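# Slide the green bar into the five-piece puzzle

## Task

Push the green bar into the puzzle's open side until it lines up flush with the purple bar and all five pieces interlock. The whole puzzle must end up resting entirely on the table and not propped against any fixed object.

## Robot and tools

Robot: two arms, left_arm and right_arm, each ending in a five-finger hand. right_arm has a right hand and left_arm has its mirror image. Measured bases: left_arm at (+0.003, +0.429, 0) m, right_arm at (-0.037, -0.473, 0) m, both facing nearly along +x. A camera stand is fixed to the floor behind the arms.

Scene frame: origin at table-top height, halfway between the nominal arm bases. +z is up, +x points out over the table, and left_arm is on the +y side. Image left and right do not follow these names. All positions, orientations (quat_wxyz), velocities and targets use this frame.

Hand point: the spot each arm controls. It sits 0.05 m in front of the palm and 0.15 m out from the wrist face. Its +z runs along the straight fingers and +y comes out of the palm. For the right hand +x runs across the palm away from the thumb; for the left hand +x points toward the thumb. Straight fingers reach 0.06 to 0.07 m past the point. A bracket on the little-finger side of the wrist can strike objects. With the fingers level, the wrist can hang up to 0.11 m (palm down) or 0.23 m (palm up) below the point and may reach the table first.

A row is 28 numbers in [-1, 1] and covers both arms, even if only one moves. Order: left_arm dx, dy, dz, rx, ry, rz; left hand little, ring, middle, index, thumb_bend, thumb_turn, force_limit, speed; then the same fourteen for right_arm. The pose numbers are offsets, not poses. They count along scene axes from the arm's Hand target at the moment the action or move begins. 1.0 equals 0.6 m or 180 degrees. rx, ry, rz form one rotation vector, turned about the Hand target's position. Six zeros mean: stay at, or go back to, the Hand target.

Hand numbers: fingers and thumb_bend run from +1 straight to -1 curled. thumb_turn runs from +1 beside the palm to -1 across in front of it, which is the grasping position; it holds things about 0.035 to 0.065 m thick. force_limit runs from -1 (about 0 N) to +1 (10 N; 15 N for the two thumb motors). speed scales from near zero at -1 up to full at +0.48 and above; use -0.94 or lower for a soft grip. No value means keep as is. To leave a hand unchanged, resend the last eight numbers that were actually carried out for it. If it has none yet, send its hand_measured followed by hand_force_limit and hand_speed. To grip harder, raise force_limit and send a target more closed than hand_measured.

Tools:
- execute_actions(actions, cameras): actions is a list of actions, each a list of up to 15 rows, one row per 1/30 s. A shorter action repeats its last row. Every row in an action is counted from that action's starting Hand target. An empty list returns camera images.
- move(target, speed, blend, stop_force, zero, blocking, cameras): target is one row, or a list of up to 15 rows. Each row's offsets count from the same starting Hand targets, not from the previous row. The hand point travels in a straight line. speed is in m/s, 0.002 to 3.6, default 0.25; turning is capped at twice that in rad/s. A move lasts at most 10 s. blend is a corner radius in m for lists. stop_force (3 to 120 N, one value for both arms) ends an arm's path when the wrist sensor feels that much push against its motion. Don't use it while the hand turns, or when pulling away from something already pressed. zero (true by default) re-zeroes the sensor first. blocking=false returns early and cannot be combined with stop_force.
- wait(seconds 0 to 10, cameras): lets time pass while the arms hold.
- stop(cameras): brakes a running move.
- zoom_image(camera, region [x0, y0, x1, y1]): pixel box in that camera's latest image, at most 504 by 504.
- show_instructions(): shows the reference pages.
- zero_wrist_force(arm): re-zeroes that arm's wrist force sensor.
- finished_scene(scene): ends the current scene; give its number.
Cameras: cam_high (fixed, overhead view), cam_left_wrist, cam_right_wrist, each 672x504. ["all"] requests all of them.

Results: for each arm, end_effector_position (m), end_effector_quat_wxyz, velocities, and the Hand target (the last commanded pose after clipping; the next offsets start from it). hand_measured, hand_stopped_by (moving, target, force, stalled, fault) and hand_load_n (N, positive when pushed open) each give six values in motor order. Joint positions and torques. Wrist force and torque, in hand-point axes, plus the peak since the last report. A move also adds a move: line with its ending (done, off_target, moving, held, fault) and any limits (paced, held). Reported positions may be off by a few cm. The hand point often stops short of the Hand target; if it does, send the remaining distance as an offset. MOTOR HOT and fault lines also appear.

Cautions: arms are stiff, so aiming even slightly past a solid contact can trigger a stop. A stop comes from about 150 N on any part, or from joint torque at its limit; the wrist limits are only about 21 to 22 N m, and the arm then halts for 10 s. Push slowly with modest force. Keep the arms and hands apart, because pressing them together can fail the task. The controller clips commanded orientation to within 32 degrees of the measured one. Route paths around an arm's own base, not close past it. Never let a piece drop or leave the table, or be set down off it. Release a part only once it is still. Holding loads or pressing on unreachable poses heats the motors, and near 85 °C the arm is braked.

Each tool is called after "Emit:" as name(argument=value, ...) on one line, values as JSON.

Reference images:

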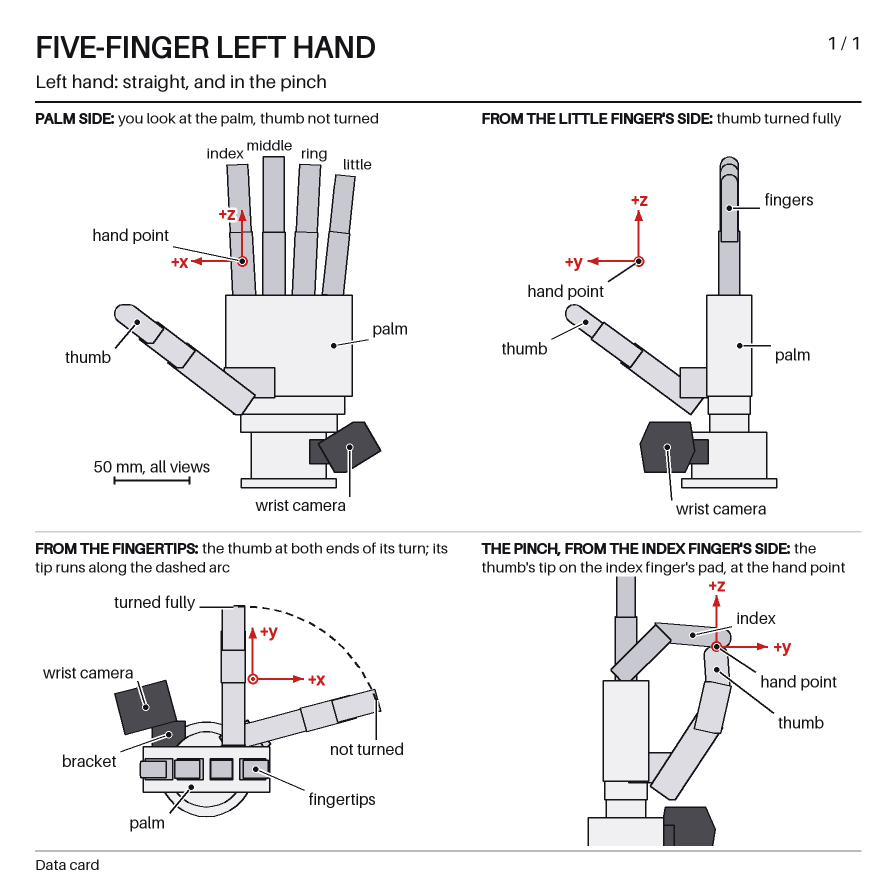

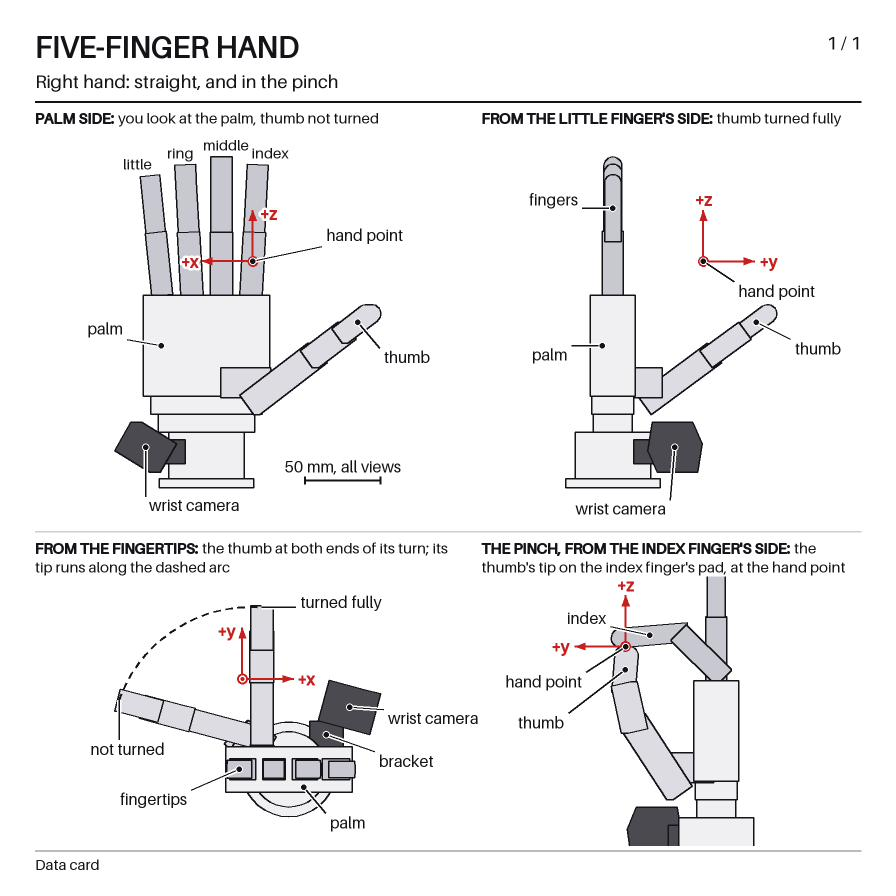

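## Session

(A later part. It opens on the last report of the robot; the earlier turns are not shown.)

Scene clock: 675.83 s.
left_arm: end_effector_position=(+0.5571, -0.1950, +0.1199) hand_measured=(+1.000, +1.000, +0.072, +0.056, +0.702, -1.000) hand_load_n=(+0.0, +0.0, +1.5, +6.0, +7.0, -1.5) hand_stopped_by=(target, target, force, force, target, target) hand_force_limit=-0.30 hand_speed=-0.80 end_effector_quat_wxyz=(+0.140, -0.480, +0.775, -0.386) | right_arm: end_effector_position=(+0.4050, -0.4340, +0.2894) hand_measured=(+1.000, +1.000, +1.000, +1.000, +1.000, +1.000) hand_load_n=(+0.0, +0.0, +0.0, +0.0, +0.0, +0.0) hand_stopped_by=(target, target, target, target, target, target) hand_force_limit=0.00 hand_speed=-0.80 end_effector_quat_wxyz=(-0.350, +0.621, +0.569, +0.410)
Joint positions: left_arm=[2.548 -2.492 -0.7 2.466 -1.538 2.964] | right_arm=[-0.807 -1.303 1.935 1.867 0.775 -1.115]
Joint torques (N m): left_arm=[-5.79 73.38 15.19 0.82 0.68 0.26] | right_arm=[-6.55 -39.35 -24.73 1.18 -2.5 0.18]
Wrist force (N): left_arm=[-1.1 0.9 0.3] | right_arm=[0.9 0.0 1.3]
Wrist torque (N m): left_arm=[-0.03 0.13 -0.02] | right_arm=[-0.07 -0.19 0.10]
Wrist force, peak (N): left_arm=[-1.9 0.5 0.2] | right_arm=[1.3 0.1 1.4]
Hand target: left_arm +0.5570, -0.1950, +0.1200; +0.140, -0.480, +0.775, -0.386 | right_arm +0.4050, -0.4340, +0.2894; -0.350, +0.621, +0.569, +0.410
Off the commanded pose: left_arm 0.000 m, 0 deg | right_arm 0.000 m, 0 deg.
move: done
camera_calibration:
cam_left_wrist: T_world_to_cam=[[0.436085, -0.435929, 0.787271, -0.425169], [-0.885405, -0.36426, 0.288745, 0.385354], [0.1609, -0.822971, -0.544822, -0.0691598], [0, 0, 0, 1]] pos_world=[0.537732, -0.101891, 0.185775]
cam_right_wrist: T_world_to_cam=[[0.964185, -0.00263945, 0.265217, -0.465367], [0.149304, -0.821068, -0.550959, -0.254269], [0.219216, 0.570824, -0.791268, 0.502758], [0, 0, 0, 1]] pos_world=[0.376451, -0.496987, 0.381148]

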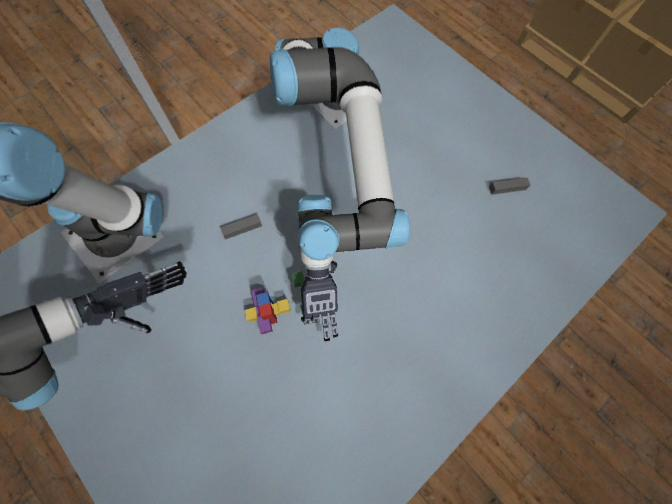

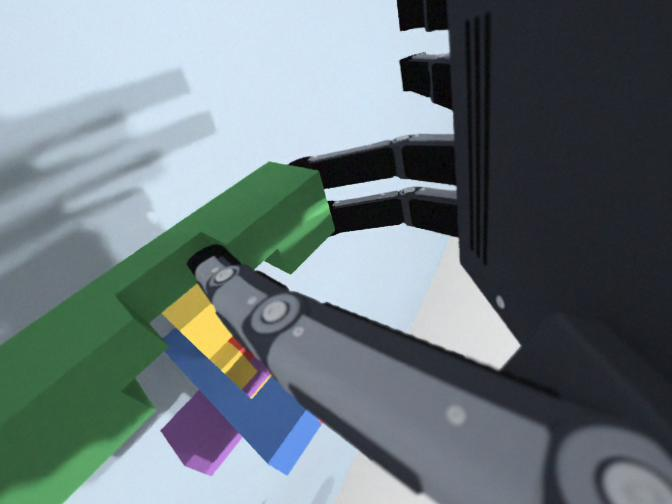

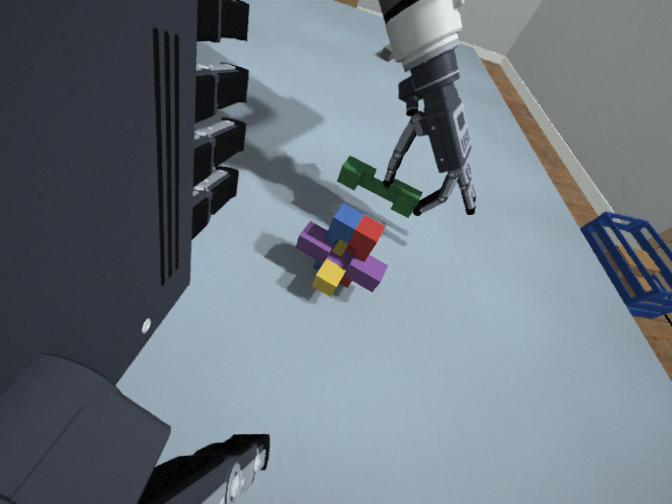

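Emit:
zoom_image(camera="cam_left_wrist", region=[140, 270, 340, 490])

Emit:
zoom_image(camera="cam_right_wrist", region=[290, 190, 400, 300])

Emit:
zoom_image(camera="cam_right_wrist", region=[330, 140, 440, 230])

Scaled by 2.291 from the camera's 672x504 image, which has a finer 960x720 frame.

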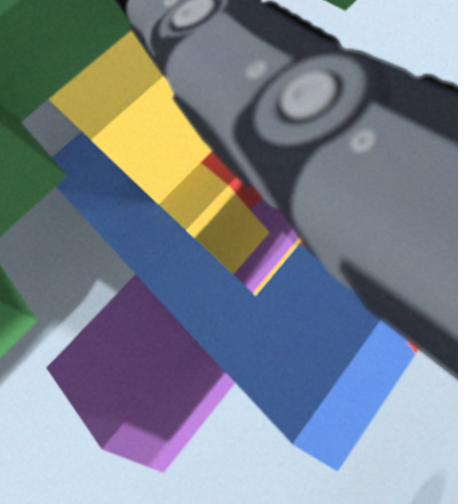

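Scaled by 4.582 from the camera's 672x504 image, which has a finer 960x720 frame.

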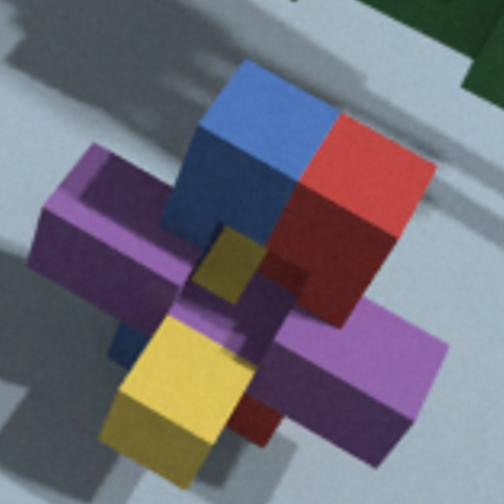

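Scaled by 4.582 from the camera's 672x504 image, which has a finer 960x720 frame.

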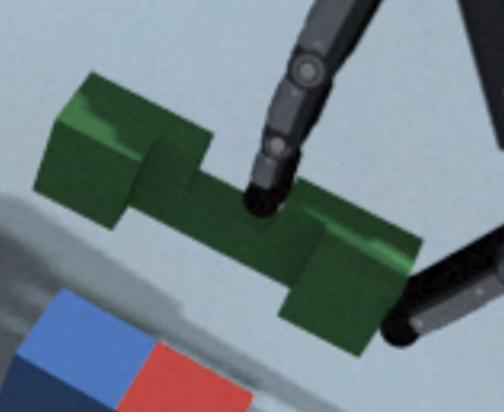

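Emit:
move(target=[-0.0272,-0.0665,-0.0317,0.0061,0.0119,0,1,1,-0.15,-0.15,0.7,-1,-0.3,-0.8,0,0,0,0,0,0,1,1,1,1,1,1,0,-0.8], speed=0.08, cameras=["all"])

Emit:
zoom_image(camera="cam_right_wrist", region=[280, 150, 430, 300])

Emit:
zoom_image(camera="cam_left_wrist", region=[0, 140, 360, 500])

Scene clock: 784.57 s.
left_arm: end_effector_position=(+0.5407, -0.2349, +0.1009) hand_measured=(+1.000, +1.000, +0.072, +0.056, +0.702, -1.000) hand_load_n=(-0.5, +0.0, +1.0, +6.5, +7.5, -1.5) hand_stopped_by=(target, target, force, force, target, target) hand_force_limit=-0.30 hand_speed=-0.80 end_effector_quat_wxyz=(+0.130, -0.486, +0.782, -0.369) | right_arm: end_effector_position=(+0.4050, -0.4340, +0.2894) hand_measured=(+1.000, +1.000, +1.000, +1.000, +1.000, +1.000) hand_load_n=(+0.0, +0.0, +0.0, +0.0, +0.0, +0.0) hand_stopped_by=(target, target, target, target, target, target) hand_force_limit=0.00 hand_speed=-0.80 end_effector_quat_wxyz=(-0.350, +0.621, +0.569, +0.410)
Joint positions: left_arm=[2.488 -2.622 -0.494 2.349 -1.576 2.919] | right_arm=[-0.807 -1.303 1.935 1.867 0.775 -1.115]
Joint torques (N m): left_arm=[-0.76 65.75 30.4 -0.59 0.48 1.42] | right_arm=[-7.96 -39.59 -24.59 1.26 -2.62 0.66]
Wrist force (N): left_arm=[-1.2 0.8 -0.1] | right_arm=[0.8 -0.2 1.4]
Wrist torque (N m): left_arm=[0.00 0.14 0.06] | right_arm=[-0.09 -0.18 0.10]
Wrist force, peak (N): left_arm=[-2.0 0.6 -0.3] | right_arm=[1.3 -0.2 1.5]
Hand target: left_arm +0.5407, -0.2349, +0.1010; +0.130, -0.486, +0.782, -0.369 | right_arm +0.4050, -0.4340, +0.2894; -0.350, +0.621, +0.569, +0.410
Off the commanded pose: left_arm 0.000 m, 0 deg | right_arm 0.000 m, 0 deg.
move: done
camera_calibration:
cam_left_wrist: T_world_to_cam=[[0.464889, -0.450969, 0.761909, -0.437023], [-0.874239, -0.369839, 0.314523, 0.351845], [0.139943, -0.812309, -0.566189, -0.0936866], [0, 0, 0, 1]] pos_world=[0.523874, -0.14306, 0.169264]
cam_right_wrist: T_world_to_cam=[[0.964185, -0.00263945, 0.265217, -0.465367], [0.149304, -0.821068, -0.550959, -0.254269], [0.219216, 0.570824, -0.791268, 0.502758], [0, 0, 0, 1]] pos_world=[0.376451, -0.496987, 0.381148]

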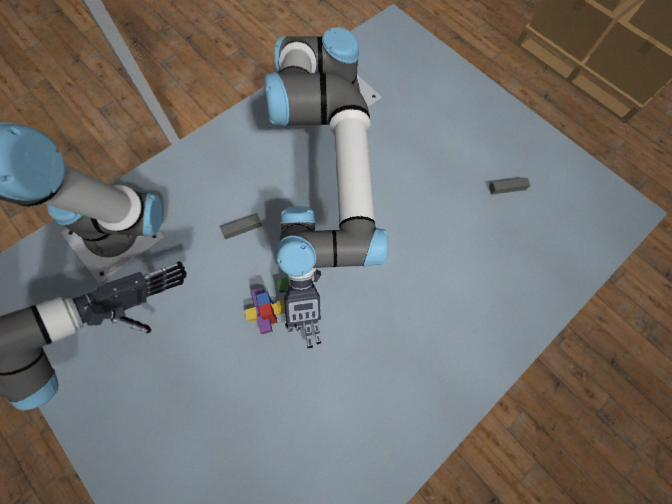

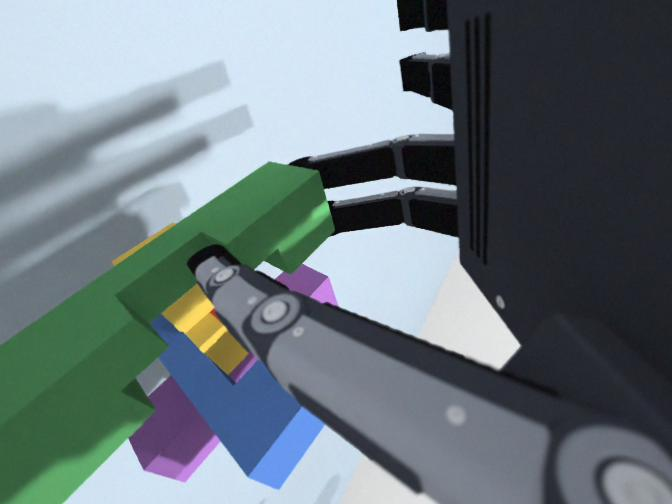

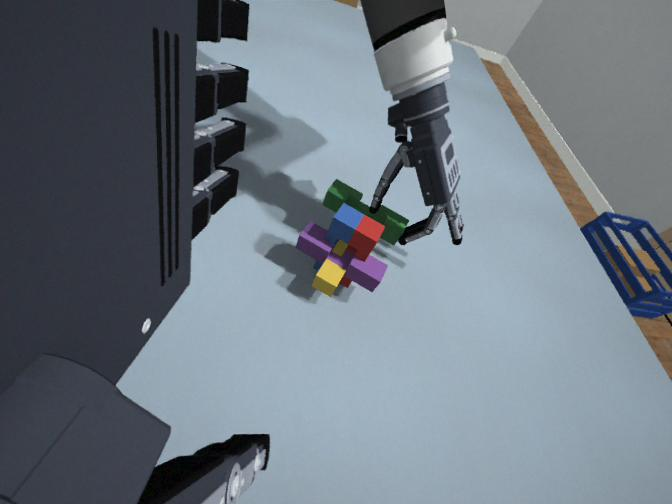

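Scaled by 3.360 from the camera's 672x504 image, which has a finer 960x720 frame.

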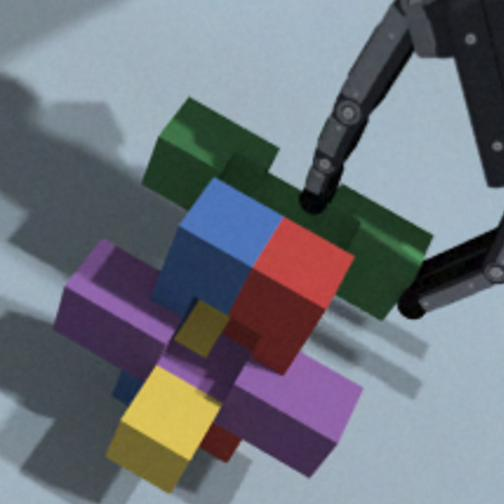

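Scaled by 1.400 from the camera's 672x504 image, which has a finer 960x720 frame.

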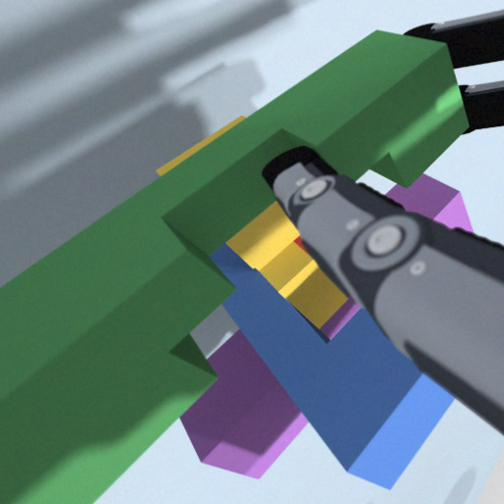

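Emit:
move(target=[-0.0142,-0.0385,0,0,0,0,1,1,-0.15,-0.15,0.7,-1,-0.3,-0.8,0,0,0,0,0,0,1,1,1,1,1,1,0,-0.8], speed=0.04, cameras=["all"])

Emit:
zoom_image(camera="cam_right_wrist", region=[280, 150, 430, 300])

Emit:
zoom_image(camera="cam_left_wrist", region=[60, 250, 310, 500])

Scene clock: 813.23 s.
left_arm: end_effector_position=(+0.5321, -0.2581, +0.1009) hand_measured=(+1.000, +1.000, +0.072, +0.056, +0.702, -1.000) hand_load_n=(+0.0, +0.0, +1.0, +6.0, +7.5, -1.5) hand_stopped_by=(target, target, force, force, target, target) hand_force_limit=-0.30 hand_speed=-0.80 end_effector_quat_wxyz=(+0.130, -0.486, +0.782, -0.369) | right_arm: end_effector_position=(+0.4050, -0.4340, +0.2894) hand_measured=(+1.000, +1.000, +1.000, +1.000, +1.000, +1.000) hand_load_n=(+0.0, -0.5, +0.0, +0.0, +0.5, +0.0) hand_stopped_by=(target, target, target, target, target, target) hand_force_limit=0.00 hand_speed=-0.80 end_effector_quat_wxyz=(-0.350, +0.621, +0.569, +0.410)
Joint positions: left_arm=[2.455 -2.696 -0.349 2.278 -1.6 2.896] | right_arm=[-0.807 -1.303 1.935 1.867 0.775 -1.115]
Joint torques (N m): left_arm=[5.66 76.94 15.27 0.97 0.7 1.8] | right_arm=[-7.34 -41.27 -25.44 1.04 -2.79 0.81]
Wrist force (N): left_arm=[-1.4 0.7 -0.1] | right_arm=[0.7 0.1 1.1]
Wrist torque (N m): left_arm=[-0.01 0.18 0.06] | right_arm=[-0.04 -0.14 0.09]
Wrist force, peak (N): left_arm=[-1.7 0.8 -0.2] | right_arm=[1.1 -0.1 1.5]
Hand target: left_arm +0.5321, -0.2580, +0.1010; +0.130, -0.486, +0.782, -0.369 | right_arm +0.4050, -0.4340, +0.2894; -0.350, +0.621, +0.569, +0.410
Off the commanded pose: left_arm 0.000 m, 0 deg | right_arm 0.000 m, 0 deg.
move: done
camera_calibration:
cam_left_wrist: T_world_to_cam=[[0.464896, -0.451007, 0.761882, -0.443493], [-0.874251, -0.369768, 0.314573, 0.335756], [0.139845, -0.81232, -0.566197, -0.111279], [0, 0, 0, 1]] pos_world=[0.515274, -0.16626, 0.169264]
cam_right_wrist: T_world_to_cam=[[0.964185, -0.00263945, 0.265217, -0.465367], [0.149304, -0.821068, -0.550959, -0.254269], [0.219216, 0.570824, -0.791268, 0.502758], [0, 0, 0, 1]] pos_world=[0.376451, -0.496987, 0.381148]

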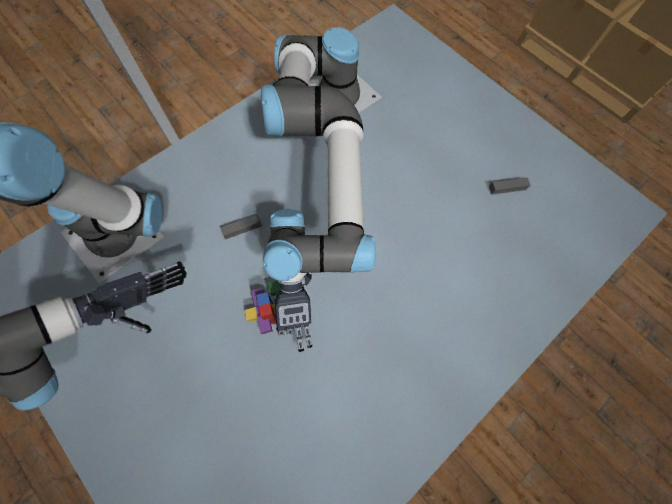

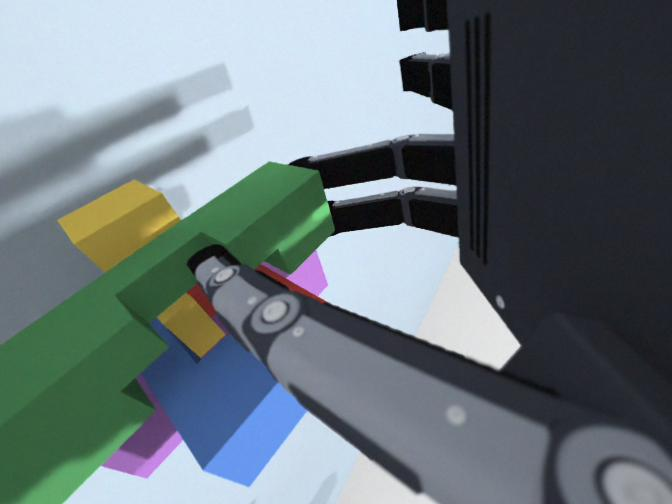

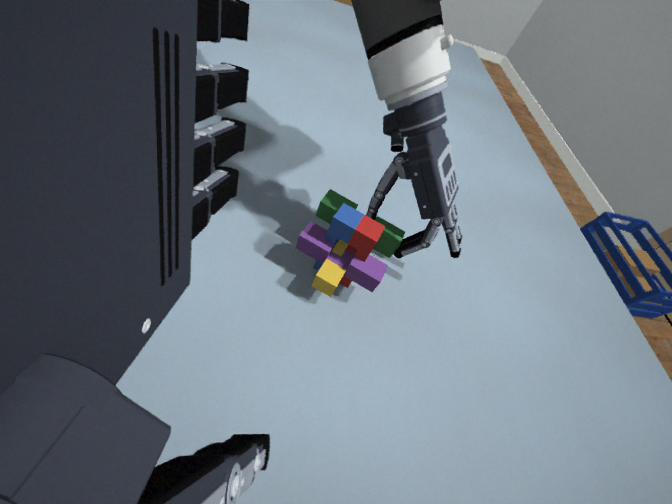

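Scaled by 3.360 from the camera's 672x504 image, which has a finer 960x720 frame.

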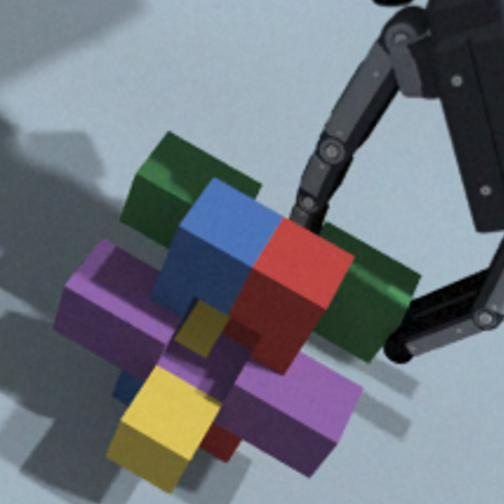

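Scaled by 2.016 from the camera's 672x504 image, which has a finer 960x720 frame.

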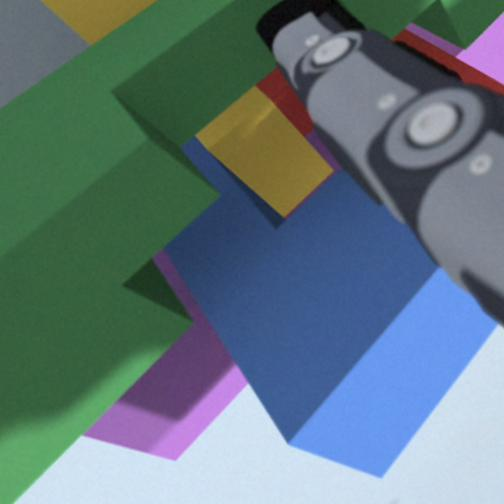

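Emit:
move(target=[-0.007,-0.015,0,0,0,0,1,1,-0.15,-0.15,0.7,-1,-0.3,-0.8,0,0,0,0,0,0,1,1,1,1,1,1,0,-0.8], speed=0.02, cameras=["all"])

Emit:
zoom_image(camera="cam_right_wrist", region=[280, 150, 430, 300])

Emit:
zoom_image(camera="cam_left_wrist", region=[60, 250, 310, 500])

Scene clock: 829.60 s.
left_arm: end_effector_position=(+0.5279, -0.2671, +0.1008) hand_measured=(+1.000, +1.000, +0.072, +0.056, +0.702, -1.000) hand_load_n=(+0.0, +0.0, +1.5, +6.0, +7.0, -2.0) hand_stopped_by=(target, target, force, force, target, target) hand_force_limit=-0.30 hand_speed=-0.80 end_effector_quat_wxyz=(+0.130, -0.486, +0.782, -0.369) | right_arm: end_effector_position=(+0.4050, -0.4340, +0.2894) hand_measured=(+1.000, +1.000, +1.000, +1.000, +1.000, +1.000) hand_load_n=(+0.0, +0.0, +0.0, +0.0, +0.0, +0.0) hand_stopped_by=(target, target, target, target, target, target) hand_force_limit=0.00 hand_speed=-0.80 end_effector_quat_wxyz=(-0.350, +0.621, +0.569, +0.410)
Joint positions: left_arm=[2.442 -2.731 -0.279 2.243 -1.61 2.886] | right_arm=[-0.807 -1.303 1.935 1.867 0.775 -1.115]
Joint torques (N m): left_arm=[5.55 78.87 17.21 0.43 0.67 1.77] | right_arm=[-6.79 -38.82 -24.43 1.21 -2.36 1.13]
Wrist force (N): left_arm=[-1.5 0.6 0.2] | right_arm=[1.1 0.1 1.0]
Wrist torque (N m): left_arm=[-0.05 0.17 0.08] | right_arm=[-0.04 -0.20 0.12]
Wrist force, peak (N): left_arm=[-1.6 0.9 0.3] | right_arm=[1.0 -0.2 1.7]
Hand target: left_arm +0.5279, -0.2670, +0.1010; +0.130, -0.486, +0.782, -0.369 | right_arm +0.4050, -0.4340, +0.2894; -0.350, +0.621, +0.569, +0.410
Off the commanded pose: left_arm 0.000 m, 0 deg | right_arm 0.000 m, 0 deg.
move: done
camera_calibration:
cam_left_wrist: T_world_to_cam=[[0.465003, -0.450961, 0.761844, -0.445639], [-0.874194, -0.369824, 0.314666, 0.3287], [0.139846, -0.81232, -0.566197, -0.118003], [0, 0, 0, 1]] pos_world=[0.511074, -0.17526, 0.169264]
cam_right_wrist: T_world_to_cam=[[0.964185, -0.00263945, 0.265217, -0.465367], [0.149304, -0.821068, -0.550959, -0.254269], [0.219216, 0.570824, -0.791268, 0.502758], [0, 0, 0, 1]] pos_world=[0.376451, -0.496987, 0.381148]

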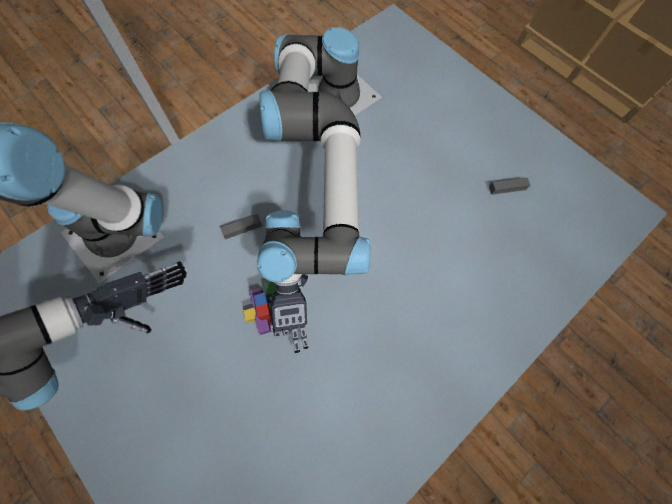

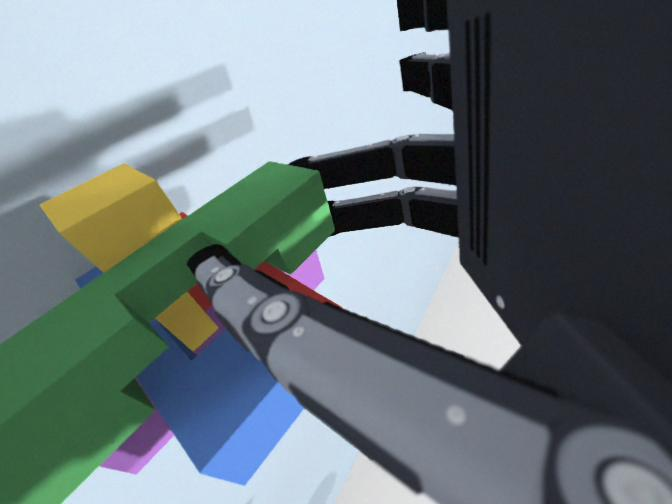

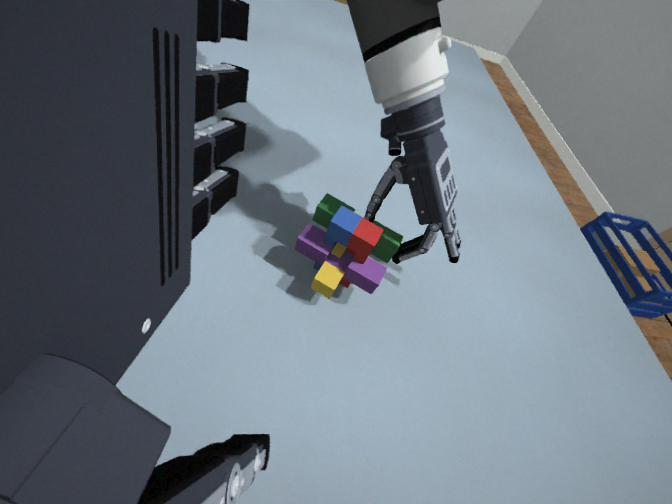

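Scaled by 3.360 from the camera's 672x504 image, which has a finer 960x720 frame.

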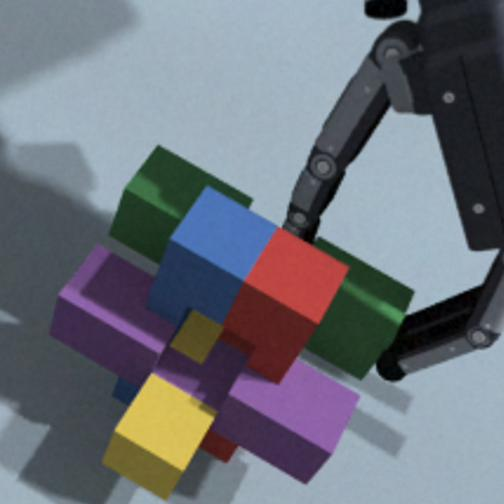

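Scaled by 2.016 from the camera's 672x504 image, which has a finer 960x720 frame.

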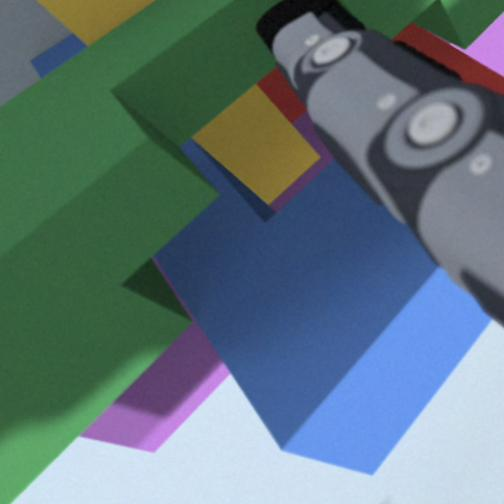

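Emit:
move(target=[0.0081,0.0127,0,0,0,0,1,1,-0.15,-0.15,0.7,-1,-0.3,-0.8,0,0,0,0,0,0,1,1,1,1,1,1,0,-0.8], speed=0.03, cameras=["all"])

Emit:
zoom_image(camera="cam_right_wrist", region=[290, 170, 430, 290])

Emit:
zoom_image(camera="cam_left_wrist", region=[100, 340, 260, 490])

Scene clock: 868.57 s.
left_arm: end_effector_position=(+0.5329, -0.2594, +0.1011) hand_measured=(+1.000, +1.000, +0.072, +0.056, +0.702, -1.000) hand_load_n=(-0.5, +0.0, +1.5, +6.0, +7.5, -1.5) hand_stopped_by=(target, target, force, force, target, target) hand_force_limit=-0.30 hand_speed=-0.80 end_effector_quat_wxyz=(+0.130, -0.486, +0.782, -0.369) | right_arm: end_effector_position=(+0.4050, -0.4340, +0.2894) hand_measured=(+1.000, +1.000, +1.000, +1.000, +1.000, +1.000) hand_load_n=(+0.0, +0.0, +0.0, -0.5, +0.0, +0.0) hand_stopped_by=(target, target, target, target, target, target) hand_force_limit=0.00 hand_speed=-0.80 end_effector_quat_wxyz=(-0.350, +0.621, +0.569, +0.410)
Joint positions: left_arm=[2.455 -2.706 -0.328 2.268 -1.601 2.896] | right_arm=[-0.807 -1.303 1.935 1.867 0.775 -1.115]
Joint torques (N m): left_arm=[-6.46 57.87 29.48 -1.57 -0.7 -1.75] | right_arm=[-6.05 -41.27 -24.85 0.98 -2.36 1.11]
Wrist force (N): left_arm=[-1.1 0.6 0.1] | right_arm=[0.8 0.0 1.1]
Wrist torque (N m): left_arm=[-0.06 0.16 0.08] | right_arm=[-0.06 -0.15 0.10]
Wrist force, peak (N): left_arm=[-1.8 0.9 0.2] | right_arm=[1.2 -0.3 1.4]
Hand target: left_arm +0.5328, -0.2594, +0.1010; +0.130, -0.486, +0.782, -0.369 | right_arm +0.4050, -0.4340, +0.2894; -0.350, +0.621, +0.569, +0.410
Off the commanded pose: left_arm 0.000 m, 0 deg | right_arm 0.000 m, 0 deg.
move: done
camera_calibration:
cam_left_wrist: T_world_to_cam=[[0.464567, -0.450936, 0.762125, -0.444463], [-0.87441, -0.369604, 0.314324, 0.336064], [0.139945, -0.812434, -0.566009, -0.112437], [0, 0, 0, 1]] pos_world=[0.516075, -0.167561, 0.169463]
cam_right_wrist: T_world_to_cam=[[0.964185, -0.00263945, 0.265217, -0.465367], [0.149304, -0.821068, -0.550959, -0.254269], [0.219216, 0.570824, -0.791268, 0.502758], [0, 0, 0, 1]] pos_world=[0.376451, -0.496987, 0.381148]

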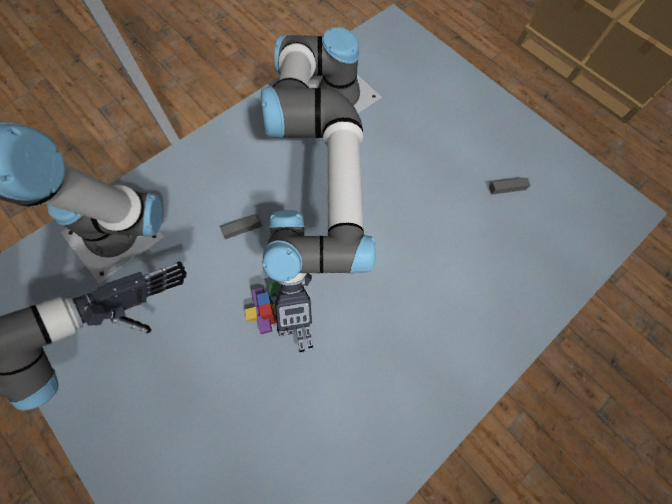

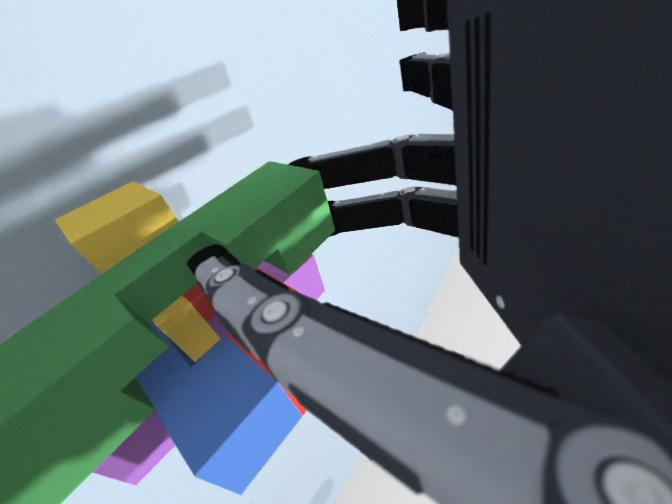

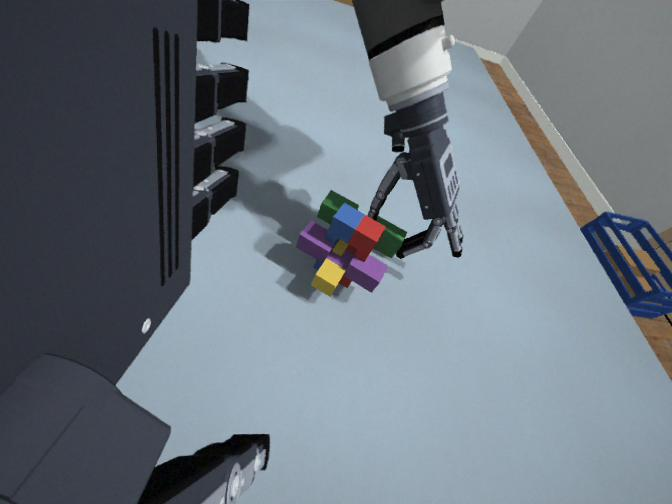

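Scaled by 3.600 from the camera's 672x504 image, which has a finer 960x720 frame.

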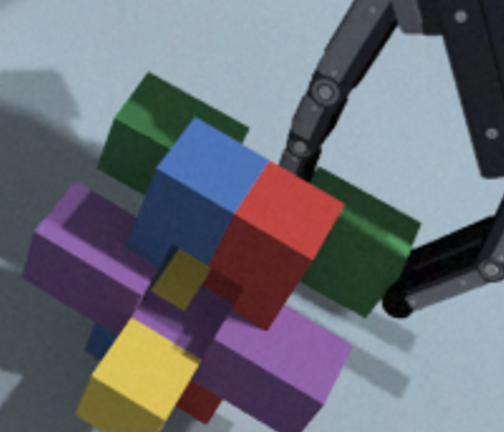

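Scaled by 3.150 from the camera's 672x504 image, which has a finer 960x720 frame.

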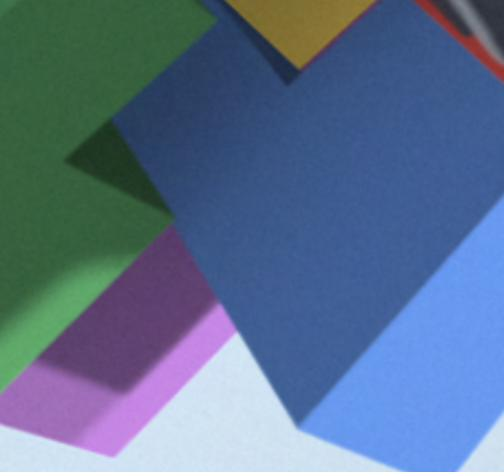

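Emit:
zoom_image(camera="cam_right_wrist", region=[300, 180, 360, 240])

Emit:
zoom_image(camera="cam_right_wrist", region=[350, 210, 410, 270])

Emit:
zoom_image(camera="cam_left_wrist", region=[240, 230, 330, 320])

Scaled by 8.400 from the camera's 672x504 image, which has a finer 960x720 frame.

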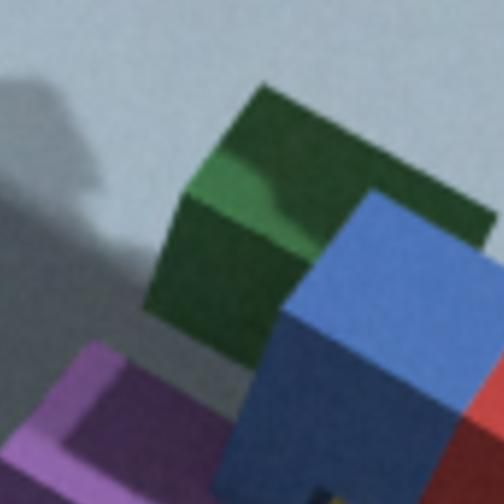

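Scaled by 8.400 from the camera's 672x504 image, which has a finer 960x720 frame.

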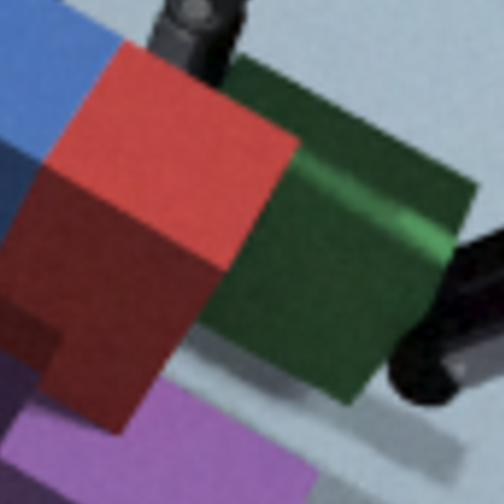

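Scaled by 5.600 from the camera's 672x504 image, which has a finer 960x720 frame.

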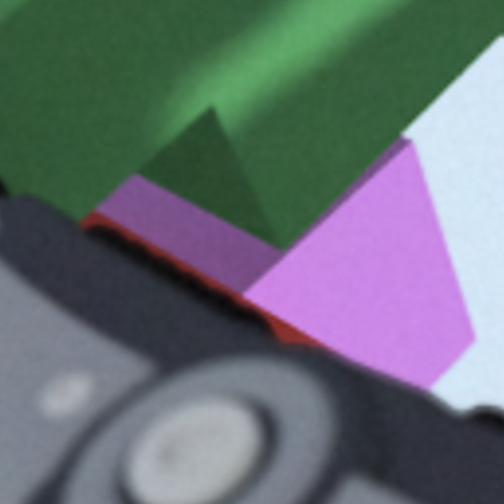

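Emit:
zoom_image(camera="cam_right_wrist", region=[290, 190, 400, 300])

Scaled by 4.582 from the camera's 672x504 image, which has a finer 960x720 frame.

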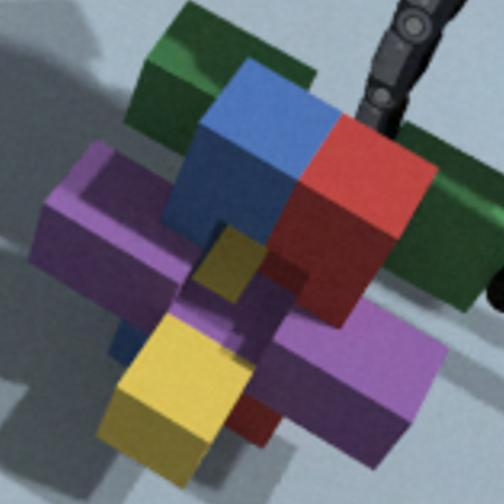

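Emit:
move(target=[-0.0088,-0.0148,0,0,0,-0.0083,1,1,-0.15,-0.15,0.7,-1,-0.3,-0.8,0,0,0,0,0,0,1,1,1,1,1,1,0,-0.8], speed=0.02, cameras=["all"])

Emit:
zoom_image(camera="cam_right_wrist", region=[290, 190, 400, 300])

Emit:
zoom_image(camera="cam_left_wrist", region=[100, 340, 260, 490])

Emit:
zoom_image(camera="cam_left_wrist", region=[240, 230, 330, 320])

Scene clock: 998.03 s.
left_arm: end_effector_position=(+0.5274, -0.2684, +0.1009) hand_measured=(+1.000, +1.000, +0.072, +0.056, +0.702, -1.000) hand_load_n=(+0.0, +0.0, +2.0, +2.5, +4.5, -0.5) hand_stopped_by=(target, target, force, force, target, target) hand_force_limit=-0.30 hand_speed=-0.80 end_effector_quat_wxyz=(+0.125, -0.475, +0.788, -0.371) | right_arm: end_effector_position=(+0.4050, -0.4340, +0.2894) hand_measured=(+1.000, +1.000, +1.000, +1.000, +1.000, +1.000) hand_load_n=(+0.0, +0.0, +0.0, +0.0, -0.5, +0.0) hand_stopped_by=(target, target, target, target, target, target) hand_force_limit=0.00 hand_speed=-0.80 end_effector_quat_wxyz=(-0.350, +0.621, +0.569, +0.410)
Joint positions: left_arm=[2.445 -2.739 -0.262 2.235 -1.589 2.907] | right_arm=[-0.807 -1.303 1.935 1.867 0.775 -1.115]
Joint torques (N m): left_arm=[5.63 75.75 12.52 -0.21 -0.75 -1.64] | right_arm=[-7.2 -40.05 -25.3 0.86 -2.41 1.59]
Wrist force (N): left_arm=[-1.3 0.6 0.2] | right_arm=[1.0 0.0 1.2]
Wrist torque (N m): left_arm=[-0.05 0.16 -0.01] | right_arm=[-0.06 -0.20 0.11]
Wrist force, peak (N): left_arm=[-1.7 0.6 0.3] | right_arm=[1.1 0.0 1.6]
Hand target: left_arm +0.5275, -0.2683, +0.1010; +0.125, -0.475, +0.788, -0.371 | right_arm +0.4050, -0.4340, +0.2894; -0.350, +0.621, +0.569, +0.410
Off the commanded pose: left_arm 0.000 m, 0 deg | right_arm 0.000 m, 0 deg.
move: done
camera_calibration:
cam_left_wrist: T_world_to_cam=[[0.452715, -0.463148, 0.761934, -0.442791], [-0.883758, -0.346544, 0.314449, 0.339086], [0.118408, -0.815721, -0.566197, -0.108599], [0, 0, 0, 1]] pos_world=[0.512987, -0.176156, 0.169264]
cam_right_wrist: T_world_to_cam=[[0.964185, -0.00263945, 0.265217, -0.465367], [0.149304, -0.821068, -0.550959, -0.254269], [0.219216, 0.570824, -0.791268, 0.502758], [0, 0, 0, 1]] pos_world=[0.376451, -0.496987, 0.381148]

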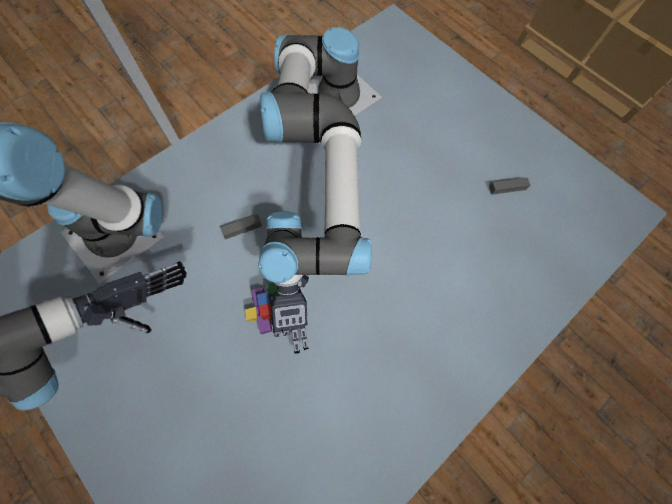

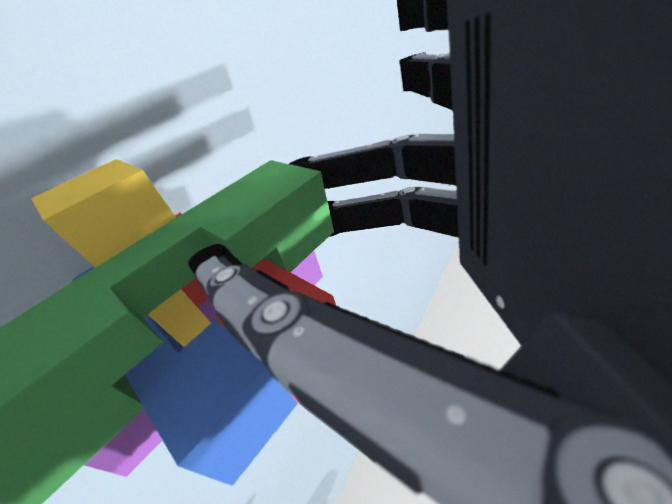

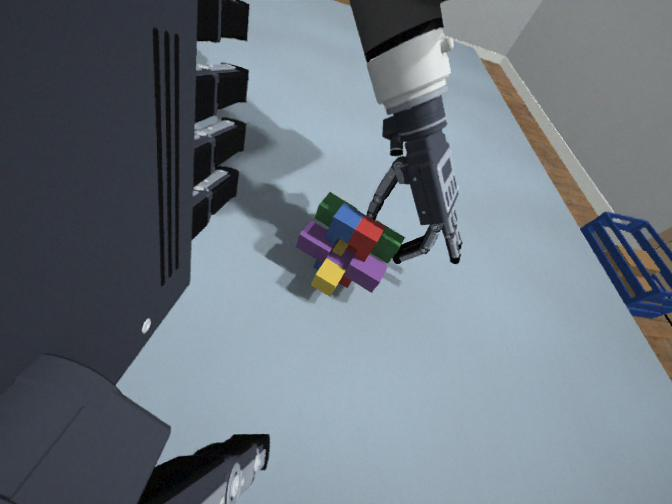

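Scaled by 4.582 from the camera's 672x504 image, which has a finer 960x720 frame.

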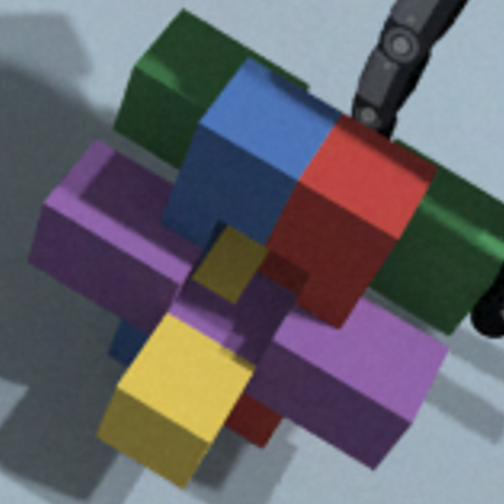

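Scaled by 3.150 from the camera's 672x504 image, which has a finer 960x720 frame.

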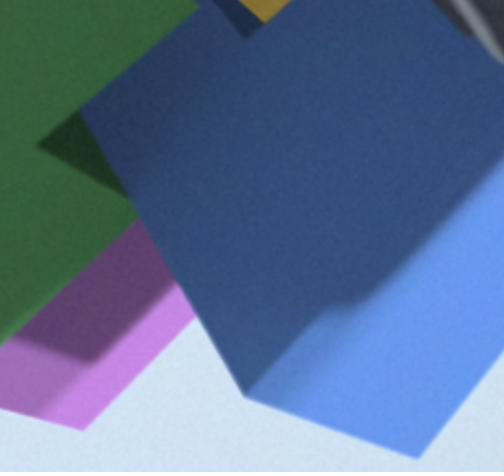

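Scaled by 5.600 from the camera's 672x504 image, which has a finer 960x720 frame.

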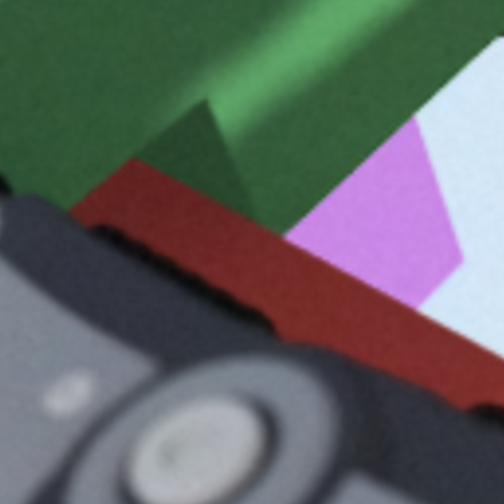

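Emit:
zoom_image(camera="cam_right_wrist", region=[300, 180, 360, 240])

Emit:
zoom_image(camera="cam_right_wrist", region=[350, 210, 410, 270])

Emit:
zoom_image(camera="cam_left_wrist", region=[0, 140, 360, 500])

Scaled by 8.400 from the camera's 672x504 image, which has a finer 960x720 frame.

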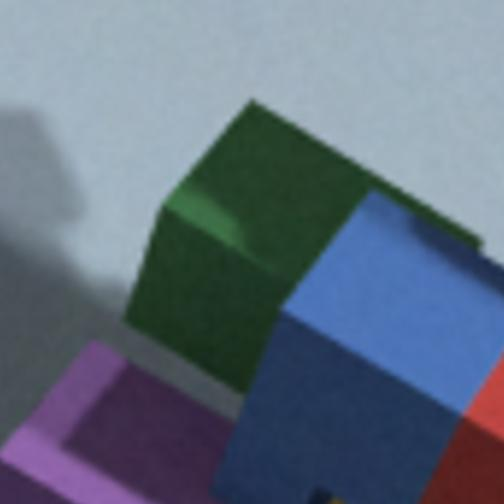

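Scaled by 8.400 from the camera's 672x504 image, which has a finer 960x720 frame.

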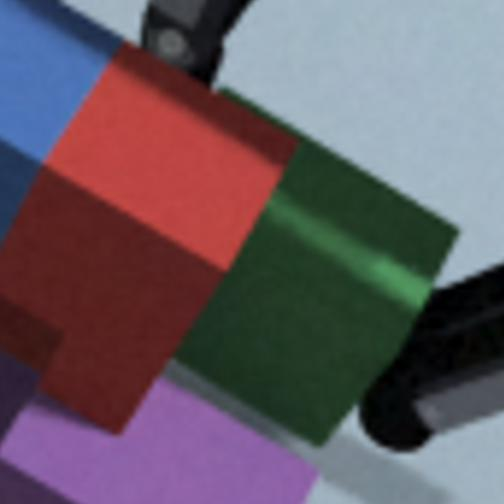

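Scaled by 1.400 from the camera's 672x504 image, which has a finer 960x720 frame.

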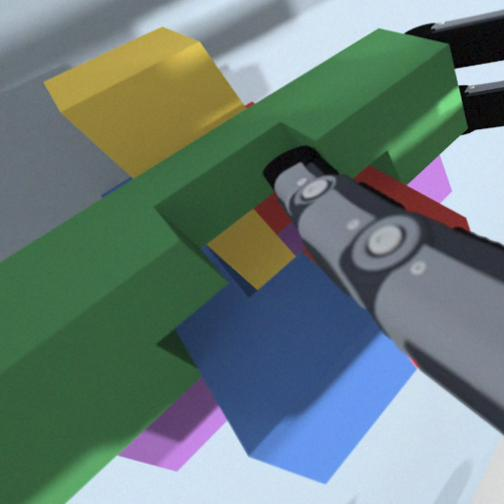

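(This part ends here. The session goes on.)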